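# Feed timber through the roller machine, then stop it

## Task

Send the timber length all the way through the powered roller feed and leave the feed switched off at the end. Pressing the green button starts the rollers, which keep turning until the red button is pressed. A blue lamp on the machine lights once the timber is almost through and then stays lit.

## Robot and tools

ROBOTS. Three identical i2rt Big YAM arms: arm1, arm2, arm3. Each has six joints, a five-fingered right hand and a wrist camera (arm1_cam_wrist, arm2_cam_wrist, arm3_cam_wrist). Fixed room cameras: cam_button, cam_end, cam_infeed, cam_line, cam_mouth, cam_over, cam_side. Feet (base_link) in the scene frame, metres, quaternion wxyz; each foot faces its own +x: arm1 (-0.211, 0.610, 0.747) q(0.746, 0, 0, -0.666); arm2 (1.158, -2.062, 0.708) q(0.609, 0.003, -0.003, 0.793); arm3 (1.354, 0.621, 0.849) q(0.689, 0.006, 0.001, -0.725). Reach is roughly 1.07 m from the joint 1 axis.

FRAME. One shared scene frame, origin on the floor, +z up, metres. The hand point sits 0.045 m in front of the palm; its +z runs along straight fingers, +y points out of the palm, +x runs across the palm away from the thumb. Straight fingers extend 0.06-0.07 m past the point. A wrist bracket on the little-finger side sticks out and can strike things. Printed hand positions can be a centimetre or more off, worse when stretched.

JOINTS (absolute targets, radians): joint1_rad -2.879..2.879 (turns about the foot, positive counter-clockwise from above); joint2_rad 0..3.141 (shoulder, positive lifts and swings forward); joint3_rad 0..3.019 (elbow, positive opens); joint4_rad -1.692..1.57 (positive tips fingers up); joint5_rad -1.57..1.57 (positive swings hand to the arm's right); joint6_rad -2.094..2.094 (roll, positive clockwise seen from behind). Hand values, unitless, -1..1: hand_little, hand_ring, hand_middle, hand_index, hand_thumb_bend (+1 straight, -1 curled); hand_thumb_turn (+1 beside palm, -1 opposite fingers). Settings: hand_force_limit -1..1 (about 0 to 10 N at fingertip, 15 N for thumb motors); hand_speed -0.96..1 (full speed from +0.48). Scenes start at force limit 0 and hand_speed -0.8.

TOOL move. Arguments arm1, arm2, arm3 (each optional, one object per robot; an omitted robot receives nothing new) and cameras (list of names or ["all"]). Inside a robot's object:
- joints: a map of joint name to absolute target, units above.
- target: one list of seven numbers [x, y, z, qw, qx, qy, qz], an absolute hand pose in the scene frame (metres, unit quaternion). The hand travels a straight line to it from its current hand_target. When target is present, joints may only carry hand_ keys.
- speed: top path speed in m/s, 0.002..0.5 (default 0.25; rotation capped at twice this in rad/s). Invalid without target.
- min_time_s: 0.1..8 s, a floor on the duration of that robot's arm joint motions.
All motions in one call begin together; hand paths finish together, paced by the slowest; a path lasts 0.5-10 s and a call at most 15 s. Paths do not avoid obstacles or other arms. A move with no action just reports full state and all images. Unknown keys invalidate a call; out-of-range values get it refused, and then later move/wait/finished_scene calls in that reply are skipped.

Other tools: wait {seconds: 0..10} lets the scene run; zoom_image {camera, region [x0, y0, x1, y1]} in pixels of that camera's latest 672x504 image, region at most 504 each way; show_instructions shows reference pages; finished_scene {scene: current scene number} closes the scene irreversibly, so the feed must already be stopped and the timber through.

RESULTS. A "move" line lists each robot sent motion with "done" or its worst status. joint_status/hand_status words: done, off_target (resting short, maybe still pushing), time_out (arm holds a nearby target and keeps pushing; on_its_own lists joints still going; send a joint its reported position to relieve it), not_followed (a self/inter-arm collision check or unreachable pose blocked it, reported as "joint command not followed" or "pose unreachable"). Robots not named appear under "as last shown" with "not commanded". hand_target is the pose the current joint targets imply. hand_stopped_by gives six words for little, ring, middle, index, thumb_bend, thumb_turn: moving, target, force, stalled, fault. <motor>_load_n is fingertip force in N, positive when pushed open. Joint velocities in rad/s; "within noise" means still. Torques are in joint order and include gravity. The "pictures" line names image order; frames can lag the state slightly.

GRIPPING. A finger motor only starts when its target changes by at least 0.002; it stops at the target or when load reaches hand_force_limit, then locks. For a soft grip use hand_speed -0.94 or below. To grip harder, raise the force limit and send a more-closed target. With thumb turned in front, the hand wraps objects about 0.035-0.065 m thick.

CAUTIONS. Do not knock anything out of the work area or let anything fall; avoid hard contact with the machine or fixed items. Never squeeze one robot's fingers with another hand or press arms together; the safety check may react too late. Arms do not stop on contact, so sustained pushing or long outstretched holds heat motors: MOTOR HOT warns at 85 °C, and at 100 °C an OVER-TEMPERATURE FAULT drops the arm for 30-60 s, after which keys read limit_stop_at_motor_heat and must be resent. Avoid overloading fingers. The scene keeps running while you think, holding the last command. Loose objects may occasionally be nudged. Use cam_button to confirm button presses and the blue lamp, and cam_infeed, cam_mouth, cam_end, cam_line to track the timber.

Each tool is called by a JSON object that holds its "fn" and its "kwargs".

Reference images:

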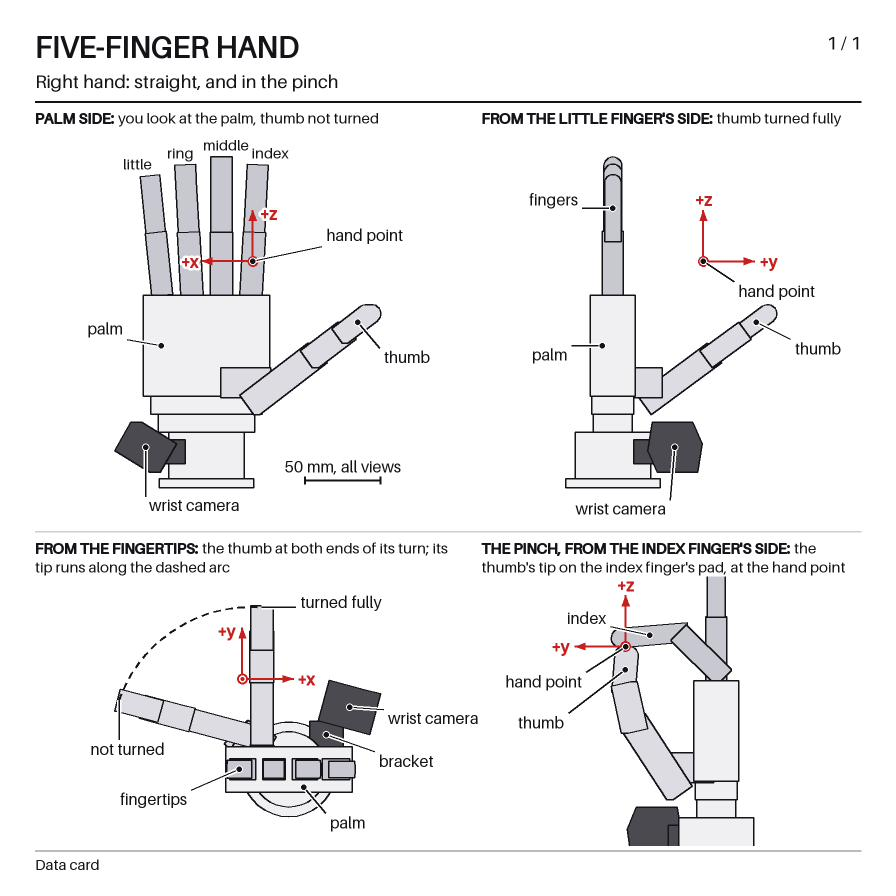

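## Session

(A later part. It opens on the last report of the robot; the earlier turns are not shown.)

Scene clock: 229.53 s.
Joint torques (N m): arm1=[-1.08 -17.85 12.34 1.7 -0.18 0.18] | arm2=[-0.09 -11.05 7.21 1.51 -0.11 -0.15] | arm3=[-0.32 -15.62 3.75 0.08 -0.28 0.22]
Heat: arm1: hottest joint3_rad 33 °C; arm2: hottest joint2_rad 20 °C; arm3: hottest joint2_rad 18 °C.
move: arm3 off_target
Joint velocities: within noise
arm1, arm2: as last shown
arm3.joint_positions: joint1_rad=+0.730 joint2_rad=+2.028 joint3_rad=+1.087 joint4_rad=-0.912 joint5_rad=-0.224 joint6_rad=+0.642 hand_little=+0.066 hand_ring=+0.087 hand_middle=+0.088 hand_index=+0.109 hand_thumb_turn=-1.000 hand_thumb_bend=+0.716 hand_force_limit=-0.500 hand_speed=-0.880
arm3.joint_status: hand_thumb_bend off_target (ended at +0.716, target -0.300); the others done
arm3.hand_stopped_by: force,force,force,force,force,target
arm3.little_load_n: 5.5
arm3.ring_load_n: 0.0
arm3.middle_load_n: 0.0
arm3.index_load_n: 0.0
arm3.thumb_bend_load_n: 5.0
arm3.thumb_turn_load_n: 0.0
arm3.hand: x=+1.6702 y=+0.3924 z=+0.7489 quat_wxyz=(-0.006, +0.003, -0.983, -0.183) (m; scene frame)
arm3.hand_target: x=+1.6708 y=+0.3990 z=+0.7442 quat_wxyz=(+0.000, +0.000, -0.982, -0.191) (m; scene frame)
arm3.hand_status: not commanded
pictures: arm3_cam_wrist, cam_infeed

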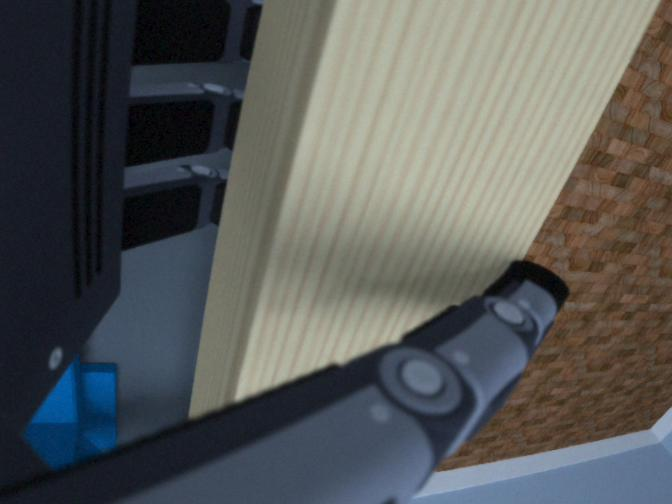

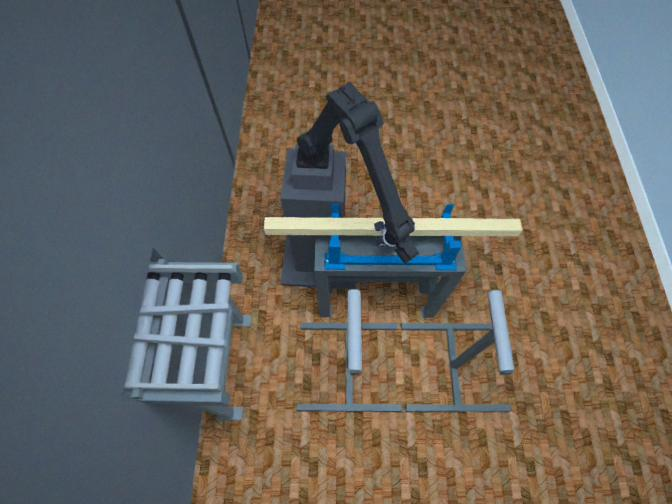

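{"fn": "move", "kwargs": {"arm3": {"joints": {"hand_little": -0.65, "hand_ring": -0.65, "hand_middle": -0.65, "hand_index": -0.65, "hand_thumb_bend": -0.35, "hand_force_limit": 0.1, "hand_speed": -0.88}}, "cameras": ["arm3_cam_wrist"]}}

{"fn": "move", "kwargs": {"arm3": {"target": [1.6705, 0.399, 0.85, 0.0157, -0.0028, 0.983, 0.182], "speed": 0.1}, "cameras": ["arm3_cam_wrist", "cam_infeed", "cam_line"]}}

Scene clock: 241.60 s.
Joint torques (N m): arm1=[-1.14 -17.85 12.34 1.73 -0.18 0.18] | arm2=[-0.03 -11.05 7.2 1.51 -0.11 -0.15] | arm3=[-0.15 -15.74 3.78 -0.01 -0.29 0.22]
Heat: arm1: hottest joint3_rad 33 °C; arm2: hottest joint2_rad 20 °C; arm3: hottest joint2_rad 18 °C.
move: arm3 off_target
Joint velocities: within noise
arm1, arm2: as last shown
arm2.middle_load_n: 0.5
arm3.joint_positions: joint1_rad=+0.730 joint2_rad=+2.029 joint3_rad=+1.086 joint4_rad=-0.910 joint5_rad=-0.224 joint6_rad=+0.642 hand_little=+0.057 hand_ring=+0.068 hand_middle=+0.069 hand_index=+0.068 hand_thumb_turn=-1.000 hand_thumb_bend=+0.715 hand_force_limit=+0.100 hand_speed=-0.880
arm3.joint_status: hand_little off_target (ended at +0.057, target -0.650); hand_ring off_target (ended at +0.068, target -0.650); hand_middle off_target (ended at +0.069, target -0.650); hand_index off_target (ended at +0.068, target -0.650); hand_thumb_bend off_target (ended at +0.715, target -0.350); the others done
arm3.hand_stopped_by: force,force,force,force,force,target
arm3.little_load_n: 2.0
arm3.ring_load_n: 2.5
arm3.middle_load_n: 4.5
arm3.index_load_n: 8.0
arm3.thumb_bend_load_n: 12.5
arm3.thumb_turn_load_n: 0.0
arm3.hand: x=+1.6701 y=+0.3924 z=+0.7481 quat_wxyz=(-0.006, +0.003, -0.983, -0.183) (m; scene frame)
arm3.hand_target: x=+1.6708 y=+0.3990 z=+0.7441 quat_wxyz=(+0.000, +0.000, -0.982, -0.191) (m; scene frame)
arm3.hand_status: not commanded
pictures: arm3_cam_wrist

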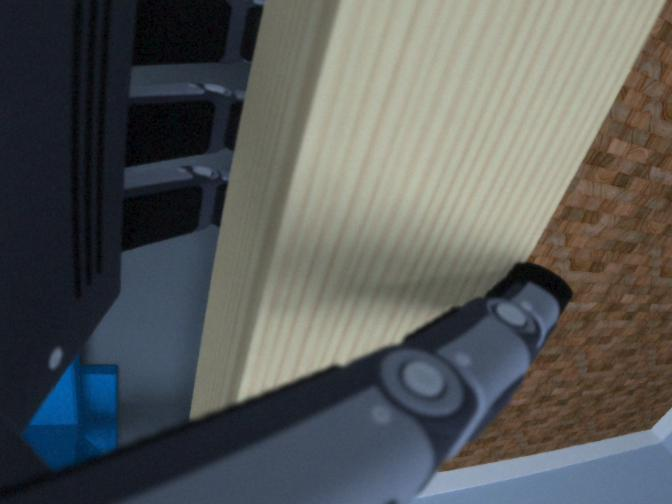

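Scene clock: 243.40 s.
Joint torques (N m): arm1=[-1.14 -17.79 12.33 1.72 -0.17 0.18] | arm2=[-0.09 -10.99 7.21 1.5 -0.11 -0.14] | arm3=[-0.5 -19.55 6.84 -1.62 -1.05 0.11]
Heat: arm1: hottest joint3_rad 33 °C; arm2: hottest joint2_rad 20 °C; arm3: hottest joint2_rad 18 °C.
move: arm3 off_target
Joint velocities: within noise
arm1: as last shown
arm2.joint_positions: joint1_rad=+0.283 joint2_rad=+1.411 joint3_rad=+1.289 joint4_rad=-1.457 joint5_rad=-0.001 joint6_rad=+0.118 hand_little=+1.000 hand_ring=-1.000 hand_middle=-1.000 hand_index=-1.000 hand_thumb_turn=+1.000 hand_thumb_bend=+1.000 hand_force_limit=+0.000 hand_speed=+0.000
arm2.joint_status: not commanded
arm2.hand_stopped_by: target,target,target,target,target,target
arm2.little_load_n: 0.0
arm2.ring_load_n: 0.0
arm2.middle_load_n: 0.0
arm2.index_load_n: 0.0
arm2.thumb_bend_load_n: 0.0
arm2.thumb_turn_load_n: 0.0
arm2.hand: x=+0.9456 y=-1.7847 z=+0.9122 quat_wxyz=(-0.001, +0.977, +0.211, +0.001) (m; scene frame)
arm2.hand_target: x=+0.9470 y=-1.7801 z=+0.9071 quat_wxyz=(+0.000, +0.977, +0.212, +0.000) (m; scene frame)
arm2.hand_status: not commanded
arm3.joint_positions: joint1_rad=+0.730 joint2_rad=+1.856 joint3_rad=+1.061 joint4_rad=-1.081 joint5_rad=-0.217 joint6_rad=+0.645 hand_little=+0.057 hand_ring=+0.068 hand_middle=+0.069 hand_index=+0.069 hand_thumb_turn=-1.000 hand_thumb_bend=+0.715 hand_force_limit=+0.100 hand_speed=-0.880
arm3.joint_status: not commanded
arm3.hand_stopped_by: force,force,force,force,force,target
arm3.little_load_n: 1.5
arm3.ring_load_n: 3.5
arm3.middle_load_n: 6.5
arm3.index_load_n: 10.0
arm3.thumb_bend_load_n: 11.5
arm3.thumb_turn_load_n: 0.5
arm3.hand: x=+1.6564 y=+0.4061 z=+0.8208 quat_wxyz=(+0.005, +0.001, -0.982, -0.190) (m; scene frame)
arm3.hand_target: x=+1.6698 y=+0.3997 z=+0.8490 quat_wxyz=(-0.016, +0.003, -0.983, -0.182) (m; scene frame)
arm3.hand_status: off_target (0.033 m and 2.5 deg from the pose sent, 0.102 m and 1.1 deg at the start)
pictures: arm3_cam_wrist, cam_infeed, cam_line

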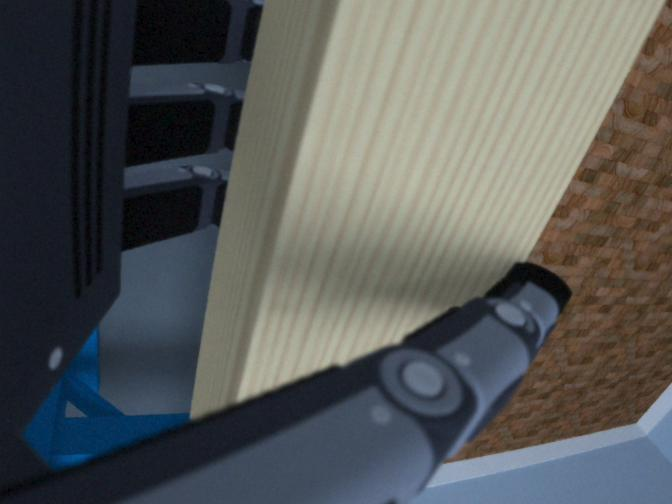

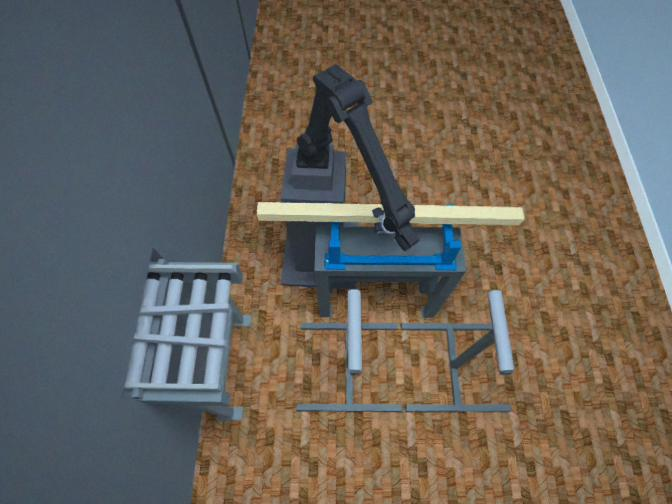

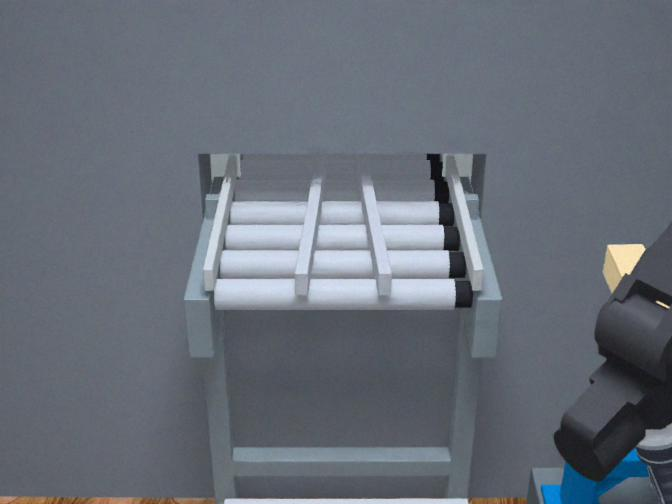

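{"fn": "move", "kwargs": {"arm3": {"target": [1.6705, 0.395, 0.96, 0.0314, -0.0055, 0.9843, 0.1735], "speed": 0.15}}}

{"fn": "move", "kwargs": {"arm3": {"target": [1.445, 0.05, 0.97, 0.0314, -0.0155, 0.9830, 0.1805], "speed": 0.13}, "cameras": ["cam_infeed", "cam_line"]}}

Scene clock: 252.43 s.
Joint torques (N m): arm1=[-1.08 -17.85 12.34 1.72 -0.18 0.18] | arm2=[-0.09 -11.05 7.2 1.51 -0.11 -0.14] | arm3=[-1.08 -17.9 10.44 -1.58 -1.02 -0.01]
Heat: arm1: hottest joint3_rad 33 °C; arm2: hottest joint2_rad 20 °C; arm3: hottest joint2_rad 18 °C.
move: arm3 off_target
Joint velocities: within noise
arm1, arm2: as last shown
arm3.joint_positions: joint1_rad=+0.730 joint2_rad=+1.672 joint3_rad=+1.132 joint4_rad=-1.332 joint5_rad=-0.229 joint6_rad=+0.645 hand_little=+0.057 hand_ring=+0.068 hand_middle=+0.069 hand_index=+0.069 hand_thumb_turn=-1.000 hand_thumb_bend=+0.715 hand_force_limit=+0.100 hand_speed=-0.880
arm3.joint_status: not commanded
arm3.hand_stopped_by: force,force,force,force,force,target
arm3.little_load_n: 2.0
arm3.ring_load_n: 3.5
arm3.middle_load_n: 7.0
arm3.index_load_n: 10.0
arm3.thumb_bend_load_n: 11.0
arm3.thumb_turn_load_n: 0.5
arm3.hand: x=+1.6546 y=+0.4098 z=+0.9236 quat_wxyz=(-0.001, +0.000, -0.981, -0.192) (m; scene frame)
arm3.hand_target: x=+1.6690 y=+0.3966 z=+0.9591 quat_wxyz=(-0.031, +0.006, -0.984, -0.173) (m; scene frame)
arm3.hand_status: off_target (0.042 m and 4.1 deg from the pose sent, 0.140 m and 4.6 deg at the start)
pictures: none

Scene clock: 256.43 s.
Joint torques (N m): arm1=[-1.08 -17.85 12.34 1.72 -0.17 0.18] | arm2=[-0.03 -11.05 7.2 1.5 -0.11 -0.14] | arm3=[-1.14 -26.11 12.4 -1.74 -0.22 -0.13]
Heat: arm1: hottest joint3_rad 33 °C; arm2: hottest joint2_rad 20 °C; arm3: hottest joint3_rad 19 °C.
move: arm3 off_target
Joint velocities: within noise
arm1, arm2: as last shown
arm2.middle_load_n: 0.5
arm3.joint_positions: joint1_rad=+0.125 joint2_rad=+2.226 joint3_rad=+2.058 joint4_rad=-1.660 joint5_rad=-0.082 joint6_rad=+0.070 hand_little=+0.057 hand_ring=+0.068 hand_middle=+0.069 hand_index=+0.069 hand_thumb_turn=-1.000 hand_thumb_bend=+0.715 hand_force_limit=+0.100 hand_speed=-0.880
arm3.joint_status: not commanded
arm3.hand_stopped_by: force,force,force,force,force,target
arm3.little_load_n: 1.5
arm3.ring_load_n: 3.5
arm3.middle_load_n: 6.5
arm3.index_load_n: 10.0
arm3.thumb_bend_load_n: 11.5
arm3.thumb_turn_load_n: 0.5
arm3.hand: x=+1.4444 y=+0.0655 z=+0.9281 quat_wxyz=(-0.035, -0.003, -0.990, -0.135) (m; scene frame)
arm3.hand_target: x=+1.4448 y=+0.0531 z=+0.9690 quat_wxyz=(-0.042, +0.006, -0.994, -0.105) (m; scene frame)
arm3.hand_status: off_target (0.045 m and 5.7 deg from the pose sent, 0.419 m and 4.1 deg at the start; a joint's target at an end of its range on 45 of 120 steps)
pictures: cam_infeed, cam_line

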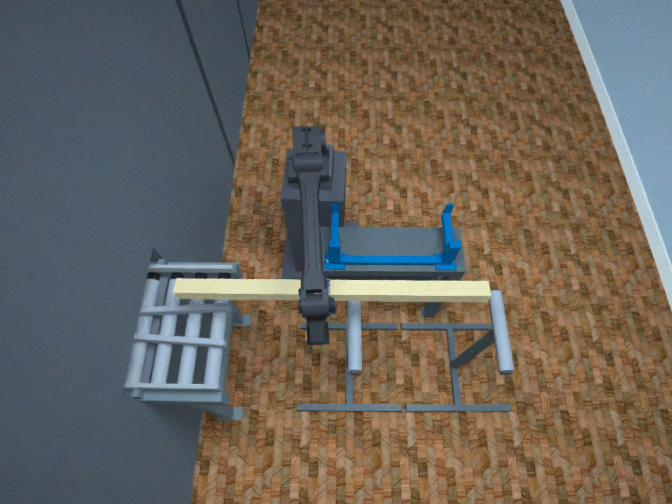

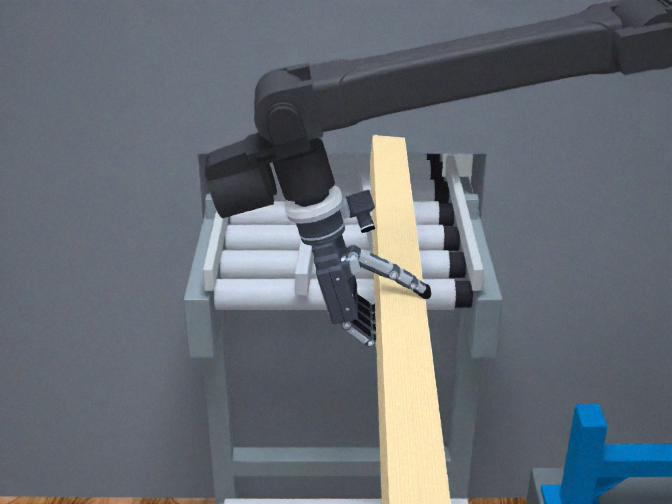

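{"fn": "move", "kwargs": {"arm3": {"target": [1.445, -0.016, 0.91, 0.0270, -0.0285, 0.9810, 0.1914], "speed": 0.13}, "cameras": ["cam_line"]}}

{"fn": "move", "kwargs": {"arm3": {"target": [1.445, -0.016, 0.86, 0.0270, -0.0285, 0.9810, 0.1914], "speed": 0.12}, "cameras": ["cam_line", "cam_infeed"]}}

Scene clock: 272.77 s.
Joint torques (N m): arm1=[-1.14 -17.79 12.33 1.73 -0.17 0.18] | arm2=[-0.09 -10.99 7.21 1.5 -0.11 -0.14] | arm3=[-1.38 -29.45 12.52 -1.4 -0.17 -0.12]
Heat: arm1: hottest joint3_rad 33 °C; arm2: hottest joint2_rad 20 °C; arm3: hottest joint3_rad 24 °C.
move: arm3 off_target
Joint velocities: within noise
arm1, arm2: as last shown
arm1.index_load_n: -0.5
arm2.middle_load_n: 0.0
arm3.joint_positions: joint1_rad=+0.125 joint2_rad=+2.470 joint3_rad=+2.337 joint4_rad=-1.666 joint5_rad=-0.074 joint6_rad=+0.053 hand_little=+0.057 hand_ring=+0.068 hand_middle=+0.069 hand_index=+0.069 hand_thumb_turn=-1.000 hand_thumb_bend=+0.715 hand_force_limit=+0.100 hand_speed=-0.880
arm3.joint_status: not commanded
arm3.hand_stopped_by: force,force,force,force,force,target
arm3.little_load_n: 1.5
arm3.ring_load_n: 3.5
arm3.middle_load_n: 6.5
arm3.index_load_n: 10.0
arm3.thumb_bend_load_n: 11.5
arm3.thumb_turn_load_n: 0.5
arm3.hand: x=+1.4469 y=+0.0037 z=+0.8606 quat_wxyz=(-0.033, +0.006, -0.992, -0.121) (m; scene frame)
arm3.hand_target: x=+1.4448 y=-0.0122 z=+0.9091 quat_wxyz=(-0.039, +0.015, -0.996, -0.081) (m; scene frame)
arm3.hand_status: off_target (0.053 m and 8.6 deg from the pose sent, 0.083 m and 7.5 deg at the start; a joint's target at an end of its range on 48 of 49 steps)
pictures: cam_line

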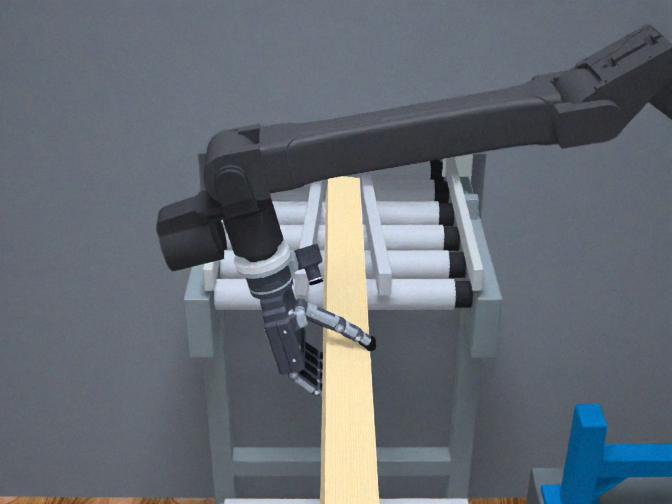

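Scene clock: 274.50 s.
Joint torques (N m): arm1=[-1.14 -17.85 12.33 1.73 -0.18 0.18] | arm2=[-0.09 -11.05 7.2 1.5 -0.11 -0.14] | arm3=[-1.32 -29.33 12.19 -1.52 -0.14 -0.14]
Heat: arm1: hottest joint3_rad 33 °C; arm2: hottest joint2_rad 20 °C; arm3: hottest joint3_rad 24 °C.
move: arm3 off_target
Joint velocities: within noise
arm1, arm2: as last shown
arm1.index_load_n: 0.0
arm3.joint_positions: joint1_rad=+0.125 joint2_rad=+2.562 joint3_rad=+2.376 joint4_rad=-1.666 joint5_rad=-0.069 joint6_rad=+0.047 hand_little=+0.057 hand_ring=+0.068 hand_middle=+0.069 hand_index=+0.069 hand_thumb_turn=-1.000 hand_thumb_bend=+0.715 hand_force_limit=+0.100 hand_speed=-0.880
arm3.joint_status: not commanded
arm3.hand_stopped_by: force,force,force,force,force,target
arm3.little_load_n: 2.0
arm3.ring_load_n: 3.5
arm3.middle_load_n: 7.0
arm3.index_load_n: 10.0
arm3.thumb_bend_load_n: 11.5
arm3.thumb_turn_load_n: 0.5
arm3.hand: x=+1.4459 y=+0.0050 z=+0.8150 quat_wxyz=(-0.030, +0.009, -0.989, -0.147) (m; scene frame)
arm3.hand_target: x=+1.4449 y=-0.0125 z=+0.8593 quat_wxyz=(-0.035, +0.018, -0.993, -0.111) (m; scene frame)
arm3.hand_status: off_target (0.050 m and 5.7 deg from the pose sent, 0.020 m and 8.6 deg at the start; a joint's target at an end of its range on 50 of 52 steps)
pictures: cam_infeed, cam_line

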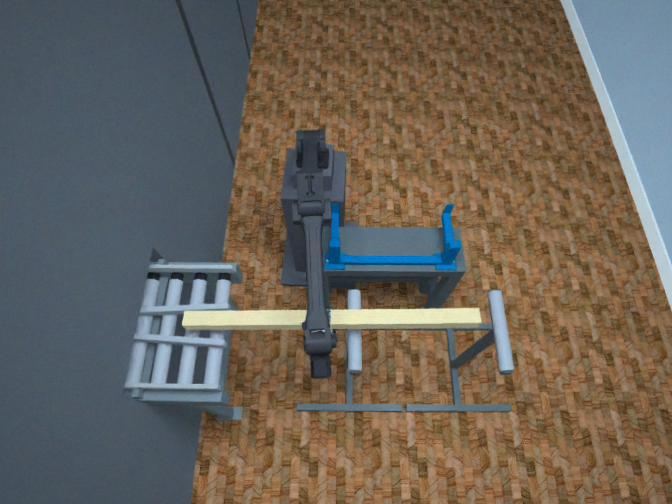

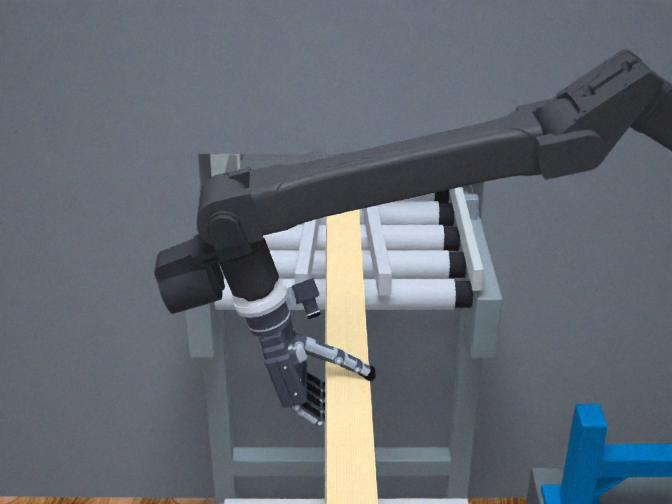

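{"fn": "move", "kwargs": {"arm3": {"target": [1.445, -0.016, 0.815, 0.0270, -0.0285, 0.9810, 0.1914], "speed": 0.12}}}

{"fn": "move", "kwargs": {"arm3": {"target": [1.445, -0.016, 0.787, 0.0270, -0.0285, 0.9810, 0.1914], "speed": 0.1}, "cameras": ["cam_line", "cam_infeed"]}}

{"fn": "move", "kwargs": {"arm3": {"target": [1.445, -0.016, 0.768, 0.0270, -0.0285, 0.9810, 0.1914], "speed": 0.06}, "cameras": ["cam_line", "cam_infeed"]}}

Scene clock: 285.23 s.
Joint torques (N m): arm1=[-1.08 -17.85 12.36 1.72 -0.18 0.18] | arm2=[-0.09 -11.05 7.2 1.51 -0.11 -0.14] | arm3=[-1.26 -30.33 11.75 -1.61 -0.13 -0.15]
Heat: arm1: hottest joint3_rad 33 °C; arm2: hottest joint2_rad 20 °C; arm3: hottest joint3_rad 26 °C.
move: arm3 off_target
Joint velocities: within noise
arm1.joint_positions: joint1_rad=-0.427 joint2_rad=+2.374 joint3_rad=+2.879 joint4_rad=-1.458 joint5_rad=+0.008 joint6_rad=-0.338 hand_little=+1.000 hand_ring=+1.000 hand_middle=+1.000 hand_index=+1.000 hand_thumb_turn=-1.000 hand_thumb_bend=+1.000 hand_force_limit=+0.000 hand_speed=+0.000
arm1.joint_status: not commanded
arm1.hand_stopped_by: target,target,target,target,target,target
arm1.little_load_n: 0.0
arm1.ring_load_n: 0.0
arm1.middle_load_n: 0.0
arm1.index_load_n: 0.0
arm1.thumb_bend_load_n: 0.0
arm1.thumb_turn_load_n: 0.0
arm1.hand: x=-0.4452 y=-0.1309 z=+1.0176 quat_wxyz=(+0.100, +0.010, -0.953, +0.286) (m; scene frame)
arm1.hand_target: x=-0.4544 y=-0.1380 z=+1.0294 quat_wxyz=(+0.106, +0.000, -0.945, +0.309) (m; scene frame)
arm1.hand_status: not commanded
arm2: as last shown
arm3.joint_positions: joint1_rad=+0.125 joint2_rad=+2.659 joint3_rad=+2.427 joint4_rad=-1.666 joint5_rad=-0.064 joint6_rad=+0.042 hand_little=+0.057 hand_ring=+0.068 hand_middle=+0.069 hand_index=+0.069 hand_thumb_turn=-1.000 hand_thumb_bend=+0.715 hand_force_limit=+0.100 hand_speed=-0.880
arm3.joint_status: not commanded
arm3.hand_stopped_by: force,force,force,force,force,target
arm3.little_load_n: 2.0
arm3.ring_load_n: 3.5
arm3.middle_load_n: 7.0
arm3.index_load_n: 10.0
arm3.thumb_bend_load_n: 11.0
arm3.thumb_turn_load_n: 0.5
arm3.hand: x=+1.4451 y=+0.0073 z=+0.7687 quat_wxyz=(-0.026, +0.011, -0.985, -0.169) (m; scene frame)
arm3.hand_target: x=+1.4448 y=-0.0125 z=+0.8143 quat_wxyz=(-0.032, +0.021, -0.990, -0.133) (m; scene frame)
arm3.hand_status: off_target (0.052 m and 3.3 deg from the pose sent, 0.021 m and 5.7 deg at the start; a joint's target at an end of its range on 45 of 47 steps)
pictures: none

Scene clock: 286.70 s.
Joint torques (N m): arm1=[-1.14 -17.79 12.33 1.72 -0.17 0.18] | arm2=[-0.03 -10.99 7.2 1.5 -0.11 -0.15] | arm3=[-1.14 -29.92 11.6 -1.63 -0.34 -0.16]
Heat: arm1: hottest joint3_rad 33 °C; arm2: hottest joint2_rad 20 °C; arm3: hottest joint3_rad 26 °C.
move: arm3 off_target
Joint velocities: within noise
arm1, arm2: as last shown
arm3.joint_positions: joint1_rad=+0.125 joint2_rad=+2.714 joint3_rad=+2.469 joint4_rad=-1.666 joint5_rad=-0.057 joint6_rad=+0.041 hand_little=+0.057 hand_ring=+0.067 hand_middle=+0.069 hand_index=+0.069 hand_thumb_turn=-1.000 hand_thumb_bend=+0.715 hand_force_limit=+0.100 hand_speed=-0.880
arm3.joint_status: not commanded
arm3.hand_stopped_by: force,force,force,force,force,target
arm3.little_load_n: 0.0
arm3.ring_load_n: 0.0
arm3.middle_load_n: 6.5
arm3.index_load_n: 13.0
arm3.thumb_bend_load_n: 10.5
arm3.thumb_turn_load_n: 4.0
arm3.hand: x=+1.4438 y=+0.0057 z=+0.7457 quat_wxyz=(-0.022, +0.012, -0.984, -0.175) (m; scene frame)
arm3.hand_target: x=+1.4448 y=-0.0131 z=+0.7866 quat_wxyz=(-0.031, +0.023, -0.989, -0.144) (m; scene frame)
arm3.hand_status: off_target (0.047 m and 2.7 deg from the pose sent, 0.029 m and 3.3 deg at the start; a joint's target at an end of its range on 42 of 44 steps)
pictures: cam_infeed, cam_line

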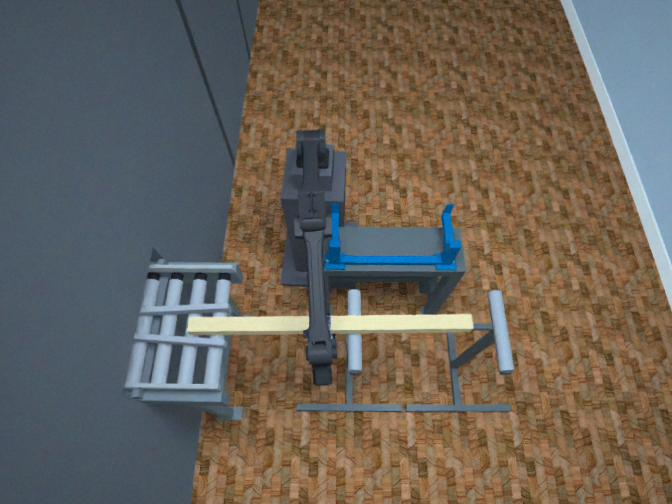

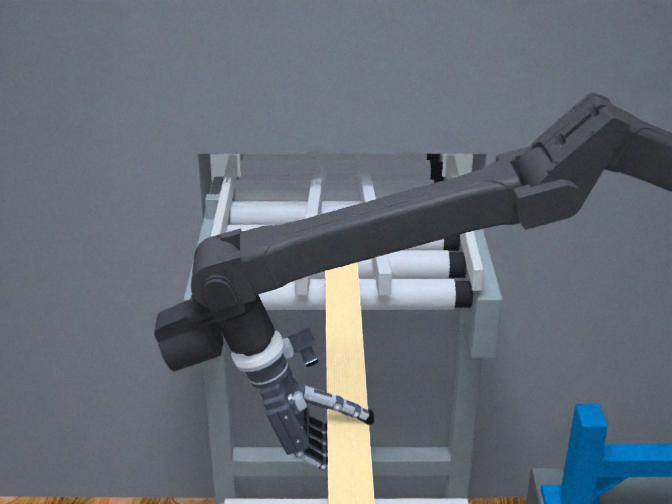

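Scene clock: 288.00 s.
Joint torques (N m): arm1=[-1.14 -17.85 12.33 1.72 -0.17 0.18] | arm2=[-0.09 -11.05 7.21 1.51 -0.11 -0.14] | arm3=[-1.14 -28.16 11.54 -1.18 -0.34 -0.19]
Heat: arm1: hottest joint3_rad 33 °C; arm2: hottest joint2_rad 20 °C; arm3: hottest joint3_rad 26 °C.
move: arm3 off_target
Joint velocities: within noise
arm1, arm2: as last shown
arm2.thumb_bend_load_n: -0.5
arm3.joint_positions: joint1_rad=+0.125 joint2_rad=+2.735 joint3_rad=+2.501 joint4_rad=-1.677 joint5_rad=-0.056 joint6_rad=+0.041 hand_little=+0.057 hand_ring=+0.067 hand_middle=+0.069 hand_index=+0.069 hand_thumb_turn=-1.000 hand_thumb_bend=+0.715 hand_force_limit=+0.100 hand_speed=-0.880
arm3.joint_status: not commanded
arm3.hand_stopped_by: force,force,force,force,force,target
arm3.little_load_n: 0.0
arm3.ring_load_n: 0.0
arm3.middle_load_n: 4.5
arm3.index_load_n: 13.0
arm3.thumb_bend_load_n: 12.0
arm3.thumb_turn_load_n: 6.5
arm3.hand: x=+1.4439 y=+0.0028 z=+0.7416 quat_wxyz=(-0.022, +0.012, -0.984, -0.175) (m; scene frame)
arm3.hand_target: x=+1.4449 y=-0.0138 z=+0.7681 quat_wxyz=(-0.030, +0.023, -0.988, -0.149) (m; scene frame)
arm3.hand_status: off_target (0.032 m and 2.7 deg from the pose sent, 0.031 m and 2.7 deg at the start; a joint's target at an end of its range on 37 of 39 steps)
pictures: cam_infeed, cam_line

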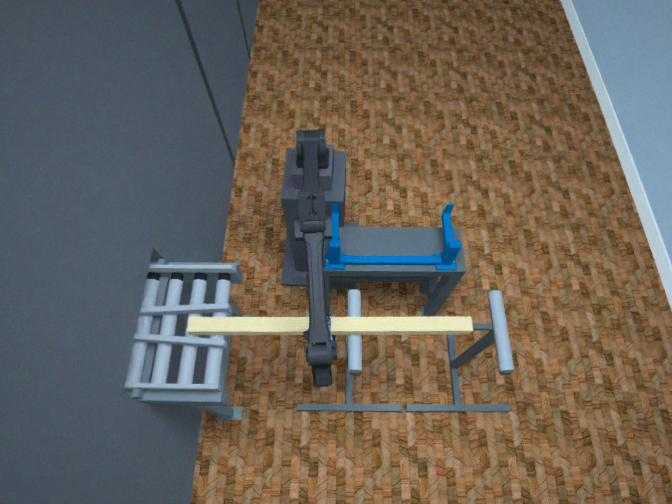

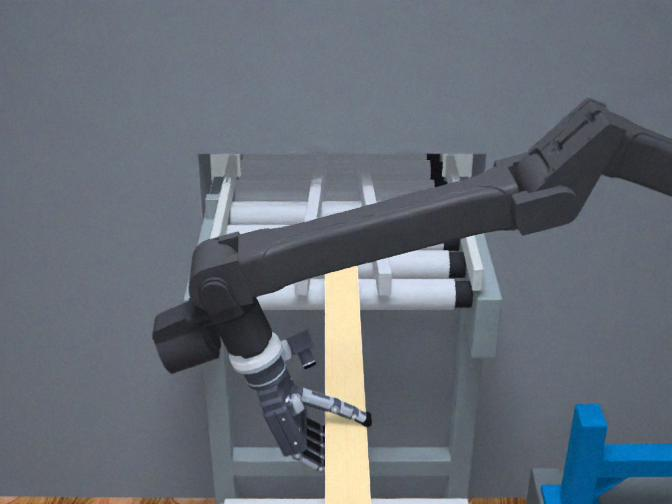

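{"fn": "move", "kwargs": {"arm3": {"target": [1.36, -0.008, 0.760, 0.0270, -0.0185, 0.9811, 0.1911], "speed": 0.12}, "cameras": ["cam_line"]}}

{"fn": "move", "kwargs": {"arm3": {"target": [1.27, 0.0, 0.758, 0.0270, -0.0185, 0.9811, 0.1911], "speed": 0.12}, "cameras": ["cam_line", "cam_infeed", "cam_mouth"]}}

Scene clock: 298.70 s.
Joint torques (N m): arm1=[-1.08 -17.85 12.34 1.7 -0.18 0.18] | arm2=[-0.09 -10.99 7.21 1.51 -0.11 -0.14] | arm3=[-0.62 -28.1 9.22 -1.11 -0.25 -0.15]
Heat: arm1: hottest joint3_rad 33 °C; arm2: hottest joint2_rad 20 °C; arm3: hottest joint3_rad 27 °C.
move: arm3 off_target
Joint velocities: within noise
arm1: as last shown
arm2.joint_positions: joint1_rad=+0.283 joint2_rad=+1.411 joint3_rad=+1.289 joint4_rad=-1.457 joint5_rad=-0.001 joint6_rad=+0.118 hand_little=+1.000 hand_ring=-1.000 hand_middle=-1.000 hand_index=-1.000 hand_thumb_turn=+1.000 hand_thumb_bend=+1.000 hand_force_limit=+0.000 hand_speed=+0.000
arm2.joint_status: not commanded
arm2.hand_stopped_by: target,target,target,target,target,target
arm2.little_load_n: 0.0
arm2.ring_load_n: 0.0
arm2.middle_load_n: 0.0
arm2.index_load_n: 0.0
arm2.thumb_bend_load_n: 0.0
arm2.thumb_turn_load_n: 0.0
arm2.hand: x=+0.9456 y=-1.7847 z=+0.9122 quat_wxyz=(-0.001, +0.977, +0.211, +0.001) (m; scene frame)
arm2.hand_target: x=+0.9470 y=-1.7801 z=+0.9071 quat_wxyz=(+0.000, +0.977, +0.212, +0.000) (m; scene frame)
arm2.hand_status: not commanded
arm3.joint_positions: joint1_rad=+0.005 joint2_rad=+2.735 joint3_rad=+2.501 joint4_rad=-1.679 joint5_rad=-0.018 joint6_rad=-0.055 hand_little=+0.057 hand_ring=+0.067 hand_middle=+0.069 hand_index=+0.069 hand_thumb_turn=-1.000 hand_thumb_bend=+0.715 hand_force_limit=+0.100 hand_speed=-0.880
arm3.joint_status: not commanded
arm3.hand_stopped_by: force,force,force,force,force,target
arm3.little_load_n: 0.0
arm3.ring_load_n: 0.5
arm3.middle_load_n: 4.5
arm3.index_load_n: 11.0
arm3.thumb_bend_load_n: 11.0
arm3.thumb_turn_load_n: 1.5
arm3.hand: x=+1.3564 y=+0.0009 z=+0.7405 quat_wxyz=(-0.021, +0.003, -0.984, -0.174) (m; scene frame)
arm3.hand_target: x=+1.3600 y=-0.0069 z=+0.7597 quat_wxyz=(-0.026, +0.016, -0.986, -0.162) (m; scene frame)
arm3.hand_status: off_target (0.022 m and 2.7 deg from the pose sent, 0.087 m and 2.1 deg at the start; a joint's target at an end of its range on 42 of 45 steps)
pictures: cam_line

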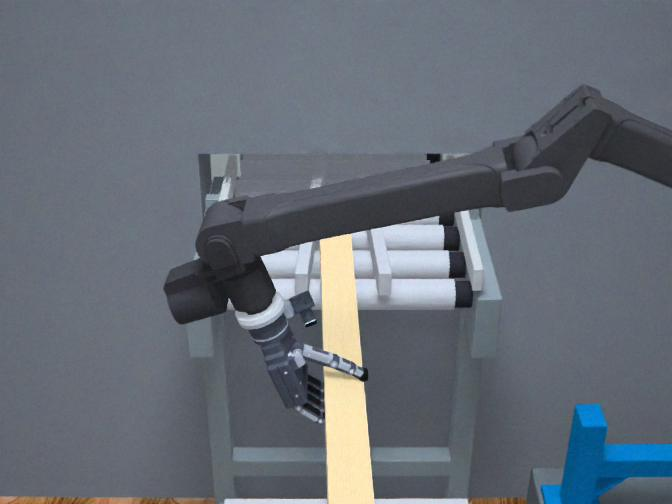

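Scene clock: 300.27 s.
Joint torques (N m): arm1=[-1.2 -17.85 12.34 1.72 -0.17 0.18] | arm2=[-0.09 -10.99 7.2 1.5 -0.11 -0.14] | arm3=[-0.85 -27.81 9.69 -1.09 0 -0.36]
Heat: arm1: hottest joint3_rad 33 °C; arm2: hottest joint2_rad 20 °C; arm3: hottest joint3_rad 27 °C.
move: arm3 off_target
Joint velocities: within noise
arm1, arm2: as last shown
arm3.joint_positions: joint1_rad=-0.111 joint2_rad=+2.735 joint3_rad=+2.501 joint4_rad=-1.679 joint5_rad=+0.021 joint6_rad=-0.149 hand_little=+0.057 hand_ring=+0.067 hand_middle=+0.069 hand_index=+0.069 hand_thumb_turn=-1.000 hand_thumb_bend=+0.715 hand_force_limit=+0.100 hand_speed=-0.880
arm3.joint_status: not commanded
arm3.hand_stopped_by: force,force,force,force,force,target
arm3.little_load_n: 0.0
arm3.ring_load_n: 0.0
arm3.middle_load_n: 4.5
arm3.index_load_n: 10.5
arm3.thumb_bend_load_n: 11.5
arm3.thumb_turn_load_n: 2.5
arm3.hand: x=+1.2714 y=+0.0096 z=+0.7398 quat_wxyz=(-0.020, -0.004, -0.984, -0.174) (m; scene frame)
arm3.hand_target: x=+1.2702 y=+0.0011 z=+0.7578 quat_wxyz=(-0.023, +0.017, -0.986, -0.161) (m; scene frame)
arm3.hand_status: off_target (0.021 m and 3.3 deg from the pose sent, 0.088 m and 2.7 deg at the start; a joint's target at an end of its range on 45 of 47 steps)
pictures: cam_infeed, cam_line, cam_mouth

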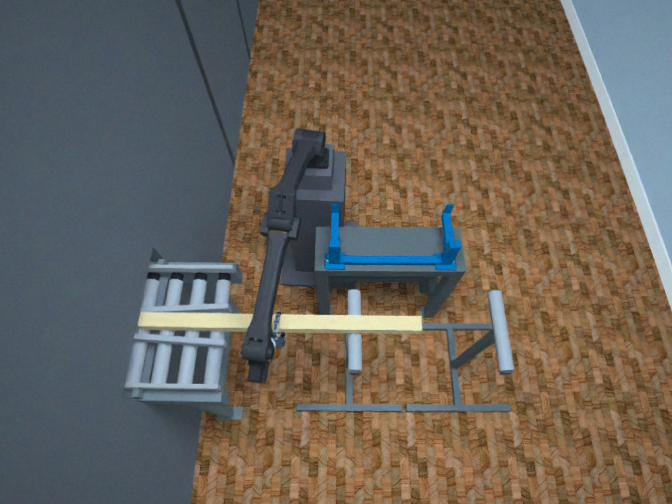

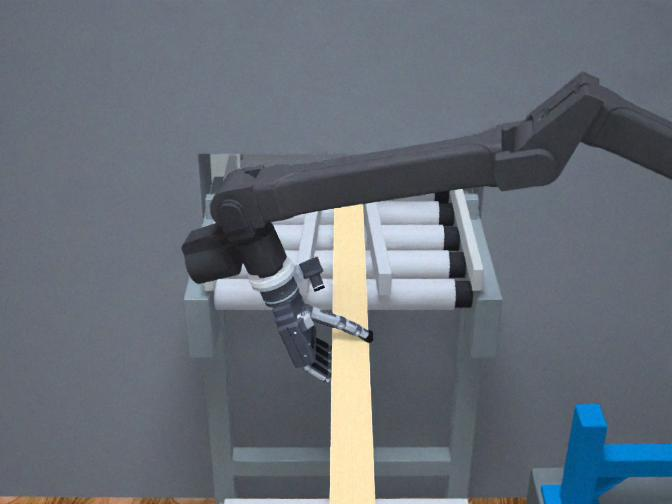

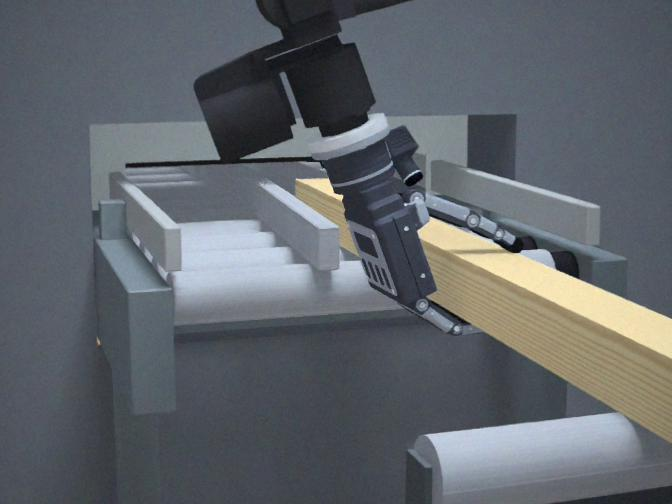

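{"fn": "move", "kwargs": {"arm3": {"target": [1.212, 0.002, 0.758, 0.0270, -0.0185, 0.9811, 0.1911], "speed": 0.12}, "cameras": ["cam_line", "cam_infeed"]}}

{"fn": "move", "kwargs": {"arm3": {"joints": {"hand_thumb_bend": 1.0, "hand_speed": -0.8}}}}

{"fn": "move", "kwargs": {"arm3": {"target": [1.212, -0.002, 0.738, 0.0220, -0.0065, 0.9838, 0.176], "speed": 0.1, "joints": {"hand_little": 1, "hand_ring": 1, "hand_middle": 1, "hand_index": 1, "hand_speed": -0.6}}, "cameras": ["cam_line", "cam_infeed", "cam_mouth", "cam_button"]}}

Scene clock: 309.73 s.
Joint torques (N m): arm1=[-1.08 -17.79 12.33 1.72 -0.17 0.18] | arm2=[-0.09 -10.99 7.21 1.51 -0.11 -0.14] | arm3=[-1.26 -27.34 10.76 -1.06 0.06 -0.25]
Heat: arm1: hottest joint3_rad 33 °C; arm2: hottest joint2_rad 20 °C; arm3: hottest joint3_rad 27 °C.
move: arm3 off_target
Joint velocities: within noise
arm1, arm2: as last shown
arm2.thumb_turn_load_n: 0.5
arm3.joint_positions: joint1_rad=-0.180 joint2_rad=+2.744 joint3_rad=+2.529 joint4_rad=-1.679 joint5_rad=+0.048 joint6_rad=-0.232 hand_little=+0.057 hand_ring=+0.067 hand_middle=+0.069 hand_index=+0.069 hand_thumb_turn=-1.000 hand_thumb_bend=+0.715 hand_force_limit=+0.100 hand_speed=-0.880
arm3.joint_status: not commanded
arm3.hand_stopped_by: force,force,force,force,force,target
arm3.little_load_n: 0.0
arm3.ring_load_n: 0.0
arm3.middle_load_n: 5.5
arm3.index_load_n: 11.0
arm3.thumb_bend_load_n: 11.0
arm3.thumb_turn_load_n: 2.5
arm3.hand: x=+1.2177 y=+0.0140 z=+0.7408 quat_wxyz=(-0.018, +0.005, -0.986, -0.166) (m; scene frame)
arm3.hand_target: x=+1.2122 y=+0.0035 z=+0.7579 quat_wxyz=(-0.017, +0.017, -0.988, -0.150) (m; scene frame)
arm3.hand_status: off_target (0.022 m and 3.5 deg from the pose sent, 0.062 m and 3.3 deg at the start; a joint's target at an end of its range on 40 of 41 steps)
pictures: cam_infeed, cam_line

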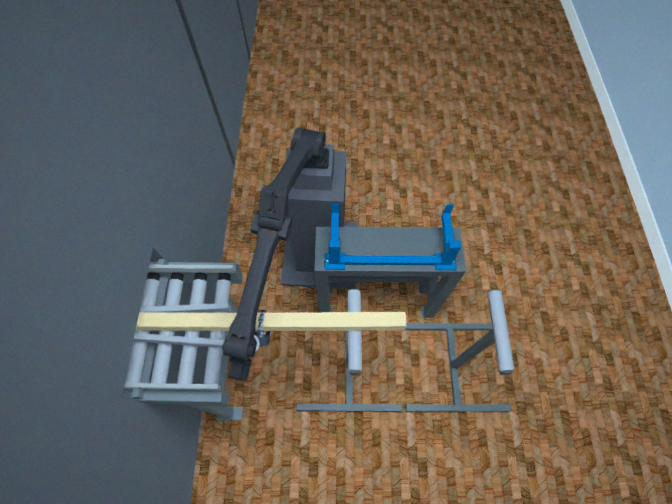

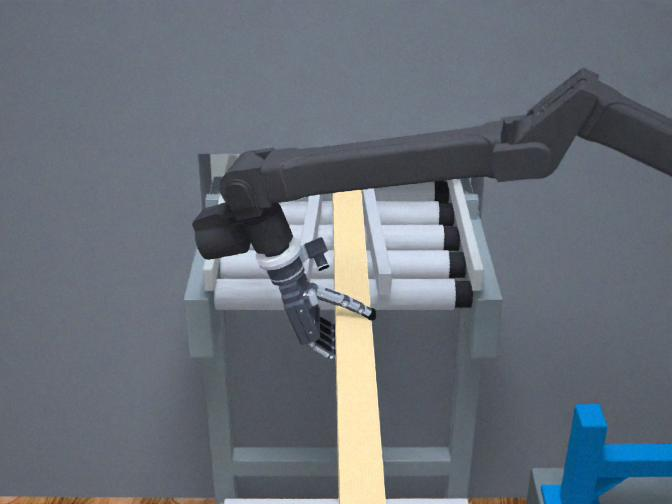

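Scene clock: 311.23 s.
Joint torques (N m): arm1=[-1.14 -17.9 12.33 1.7 -0.17 0.18] | arm2=[-0.09 -11.05 7.21 1.5 -0.11 -0.14] | arm3=[-1.38 -27.52 10.74 -1.03 0.06 -0.19]
Heat: arm1: hottest joint3_rad 33 °C; arm2: hottest joint2_rad 20 °C; arm3: hottest joint3_rad 27 °C.
move: arm3 done
Joint velocities: within noise
arm1, arm2: as last shown
arm2.thumb_turn_load_n: 0.0
arm3.joint_positions: joint1_rad=-0.180 joint2_rad=+2.745 joint3_rad=+2.529 joint4_rad=-1.679 joint5_rad=+0.048 joint6_rad=-0.237 hand_little=+0.057 hand_ring=+0.067 hand_middle=+0.069 hand_index=+0.069 hand_thumb_turn=-1.000 hand_thumb_bend=+1.000 hand_force_limit=+0.100 hand_speed=-0.800
arm3.joint_status: all done
arm3.hand_stopped_by: force,force,force,force,target,target
arm3.little_load_n: 0.0
arm3.ring_load_n: 0.0
arm3.middle_load_n: 0.0
arm3.index_load_n: 7.0
arm3.thumb_bend_load_n: -0.5
arm3.thumb_turn_load_n: 0.0
arm3.hand: x=+1.2175 y=+0.0144 z=+0.7400 quat_wxyz=(-0.018, +0.007, -0.986, -0.167) (m; scene frame)
arm3.hand_target: x=+1.2122 y=+0.0035 z=+0.7580 quat_wxyz=(-0.017, +0.017, -0.988, -0.150) (m; scene frame)
arm3.hand_status: not commanded
pictures: none

Scene clock: 312.57 s.
Joint torques (N m): arm1=[-1.14 -17.85 12.34 1.73 -0.17 0.18] | arm2=[-0.09 -11.05 7.2 1.5 -0.11 -0.14] | arm3=[-1.44 -24.29 9.59 -0.25 0.05 0.09]
Heat: arm1: hottest joint3_rad 33 °C; arm2: hottest joint2_rad 20 °C; arm3: hottest joint3_rad 27 °C.
move: arm3 off_target
Joint velocities: within noise
arm1, arm2: as last shown
arm3.joint_positions: joint1_rad=-0.180 joint2_rad=+2.757 joint3_rad=+2.601 joint4_rad=-1.695 joint5_rad=+0.048 joint6_rad=-0.239 hand_little=+1.000 hand_ring=+1.000 hand_middle=+1.000 hand_index=+1.000 hand_thumb_turn=-1.000 hand_thumb_bend=+1.000 hand_force_limit=+0.100 hand_speed=-0.600
arm3.joint_status: all done
arm3.hand_stopped_by: target,target,target,target,target,target
arm3.little_load_n: 0.0
arm3.ring_load_n: 0.5
arm3.middle_load_n: 0.0
arm3.index_load_n: 0.0
arm3.thumb_bend_load_n: 0.0
arm3.thumb_turn_load_n: 0.0
arm3.hand: x=+1.2137 y=-0.0009 z=+0.7517 quat_wxyz=(-0.014, +0.008, -0.989, -0.146) (m; scene frame)
arm3.hand_target: x=+1.2121 y=-0.0008 z=+0.7381 quat_wxyz=(-0.016, +0.006, -0.989, -0.150) (m; scene frame)
arm3.hand_status: off_target (0.014 m and 3.7 deg from the pose sent, 0.017 m and 1.1 deg at the start; a joint's target at an end of its range on 38 of 40 steps)
pictures: cam_button, cam_infeed, cam_line, cam_mouth

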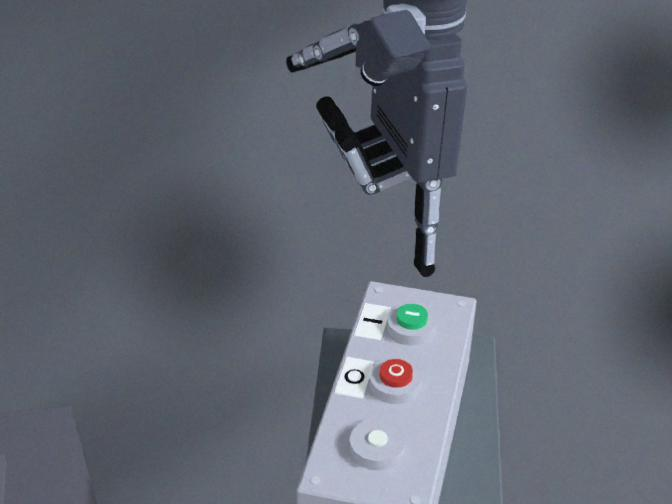

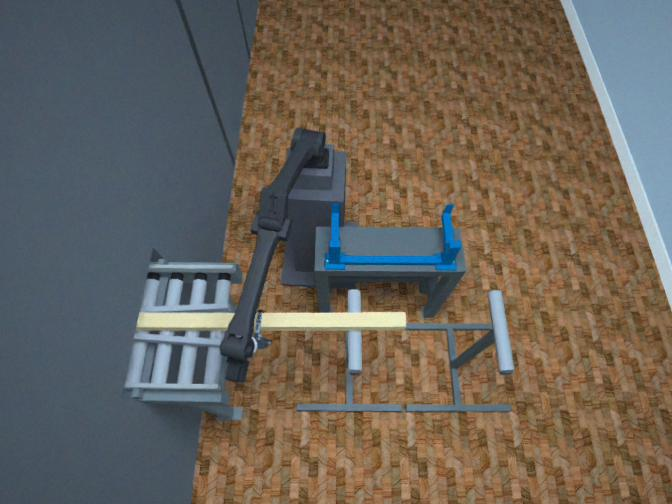

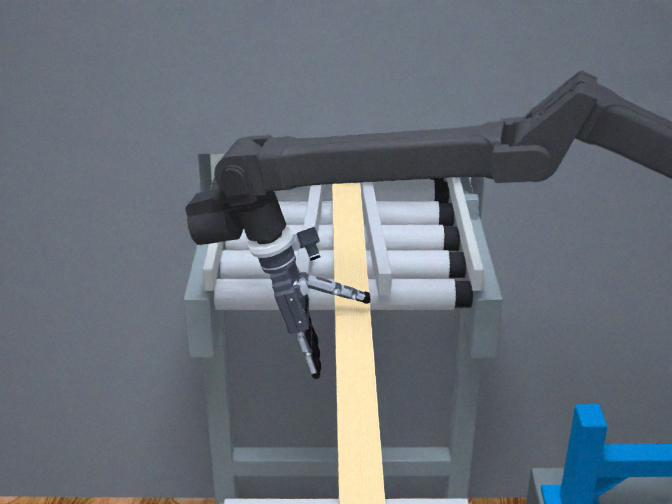

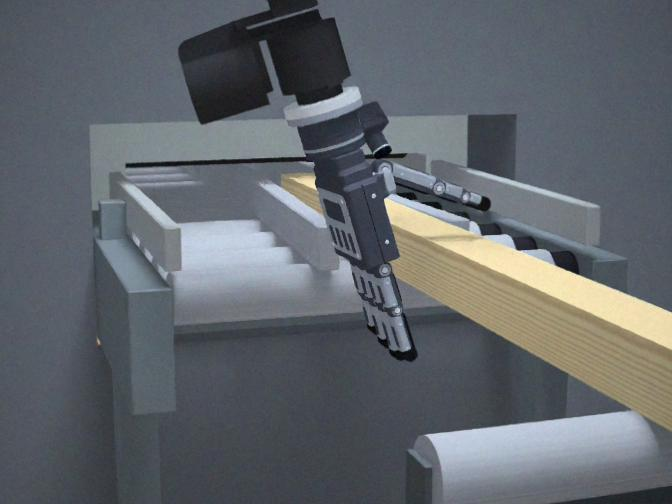

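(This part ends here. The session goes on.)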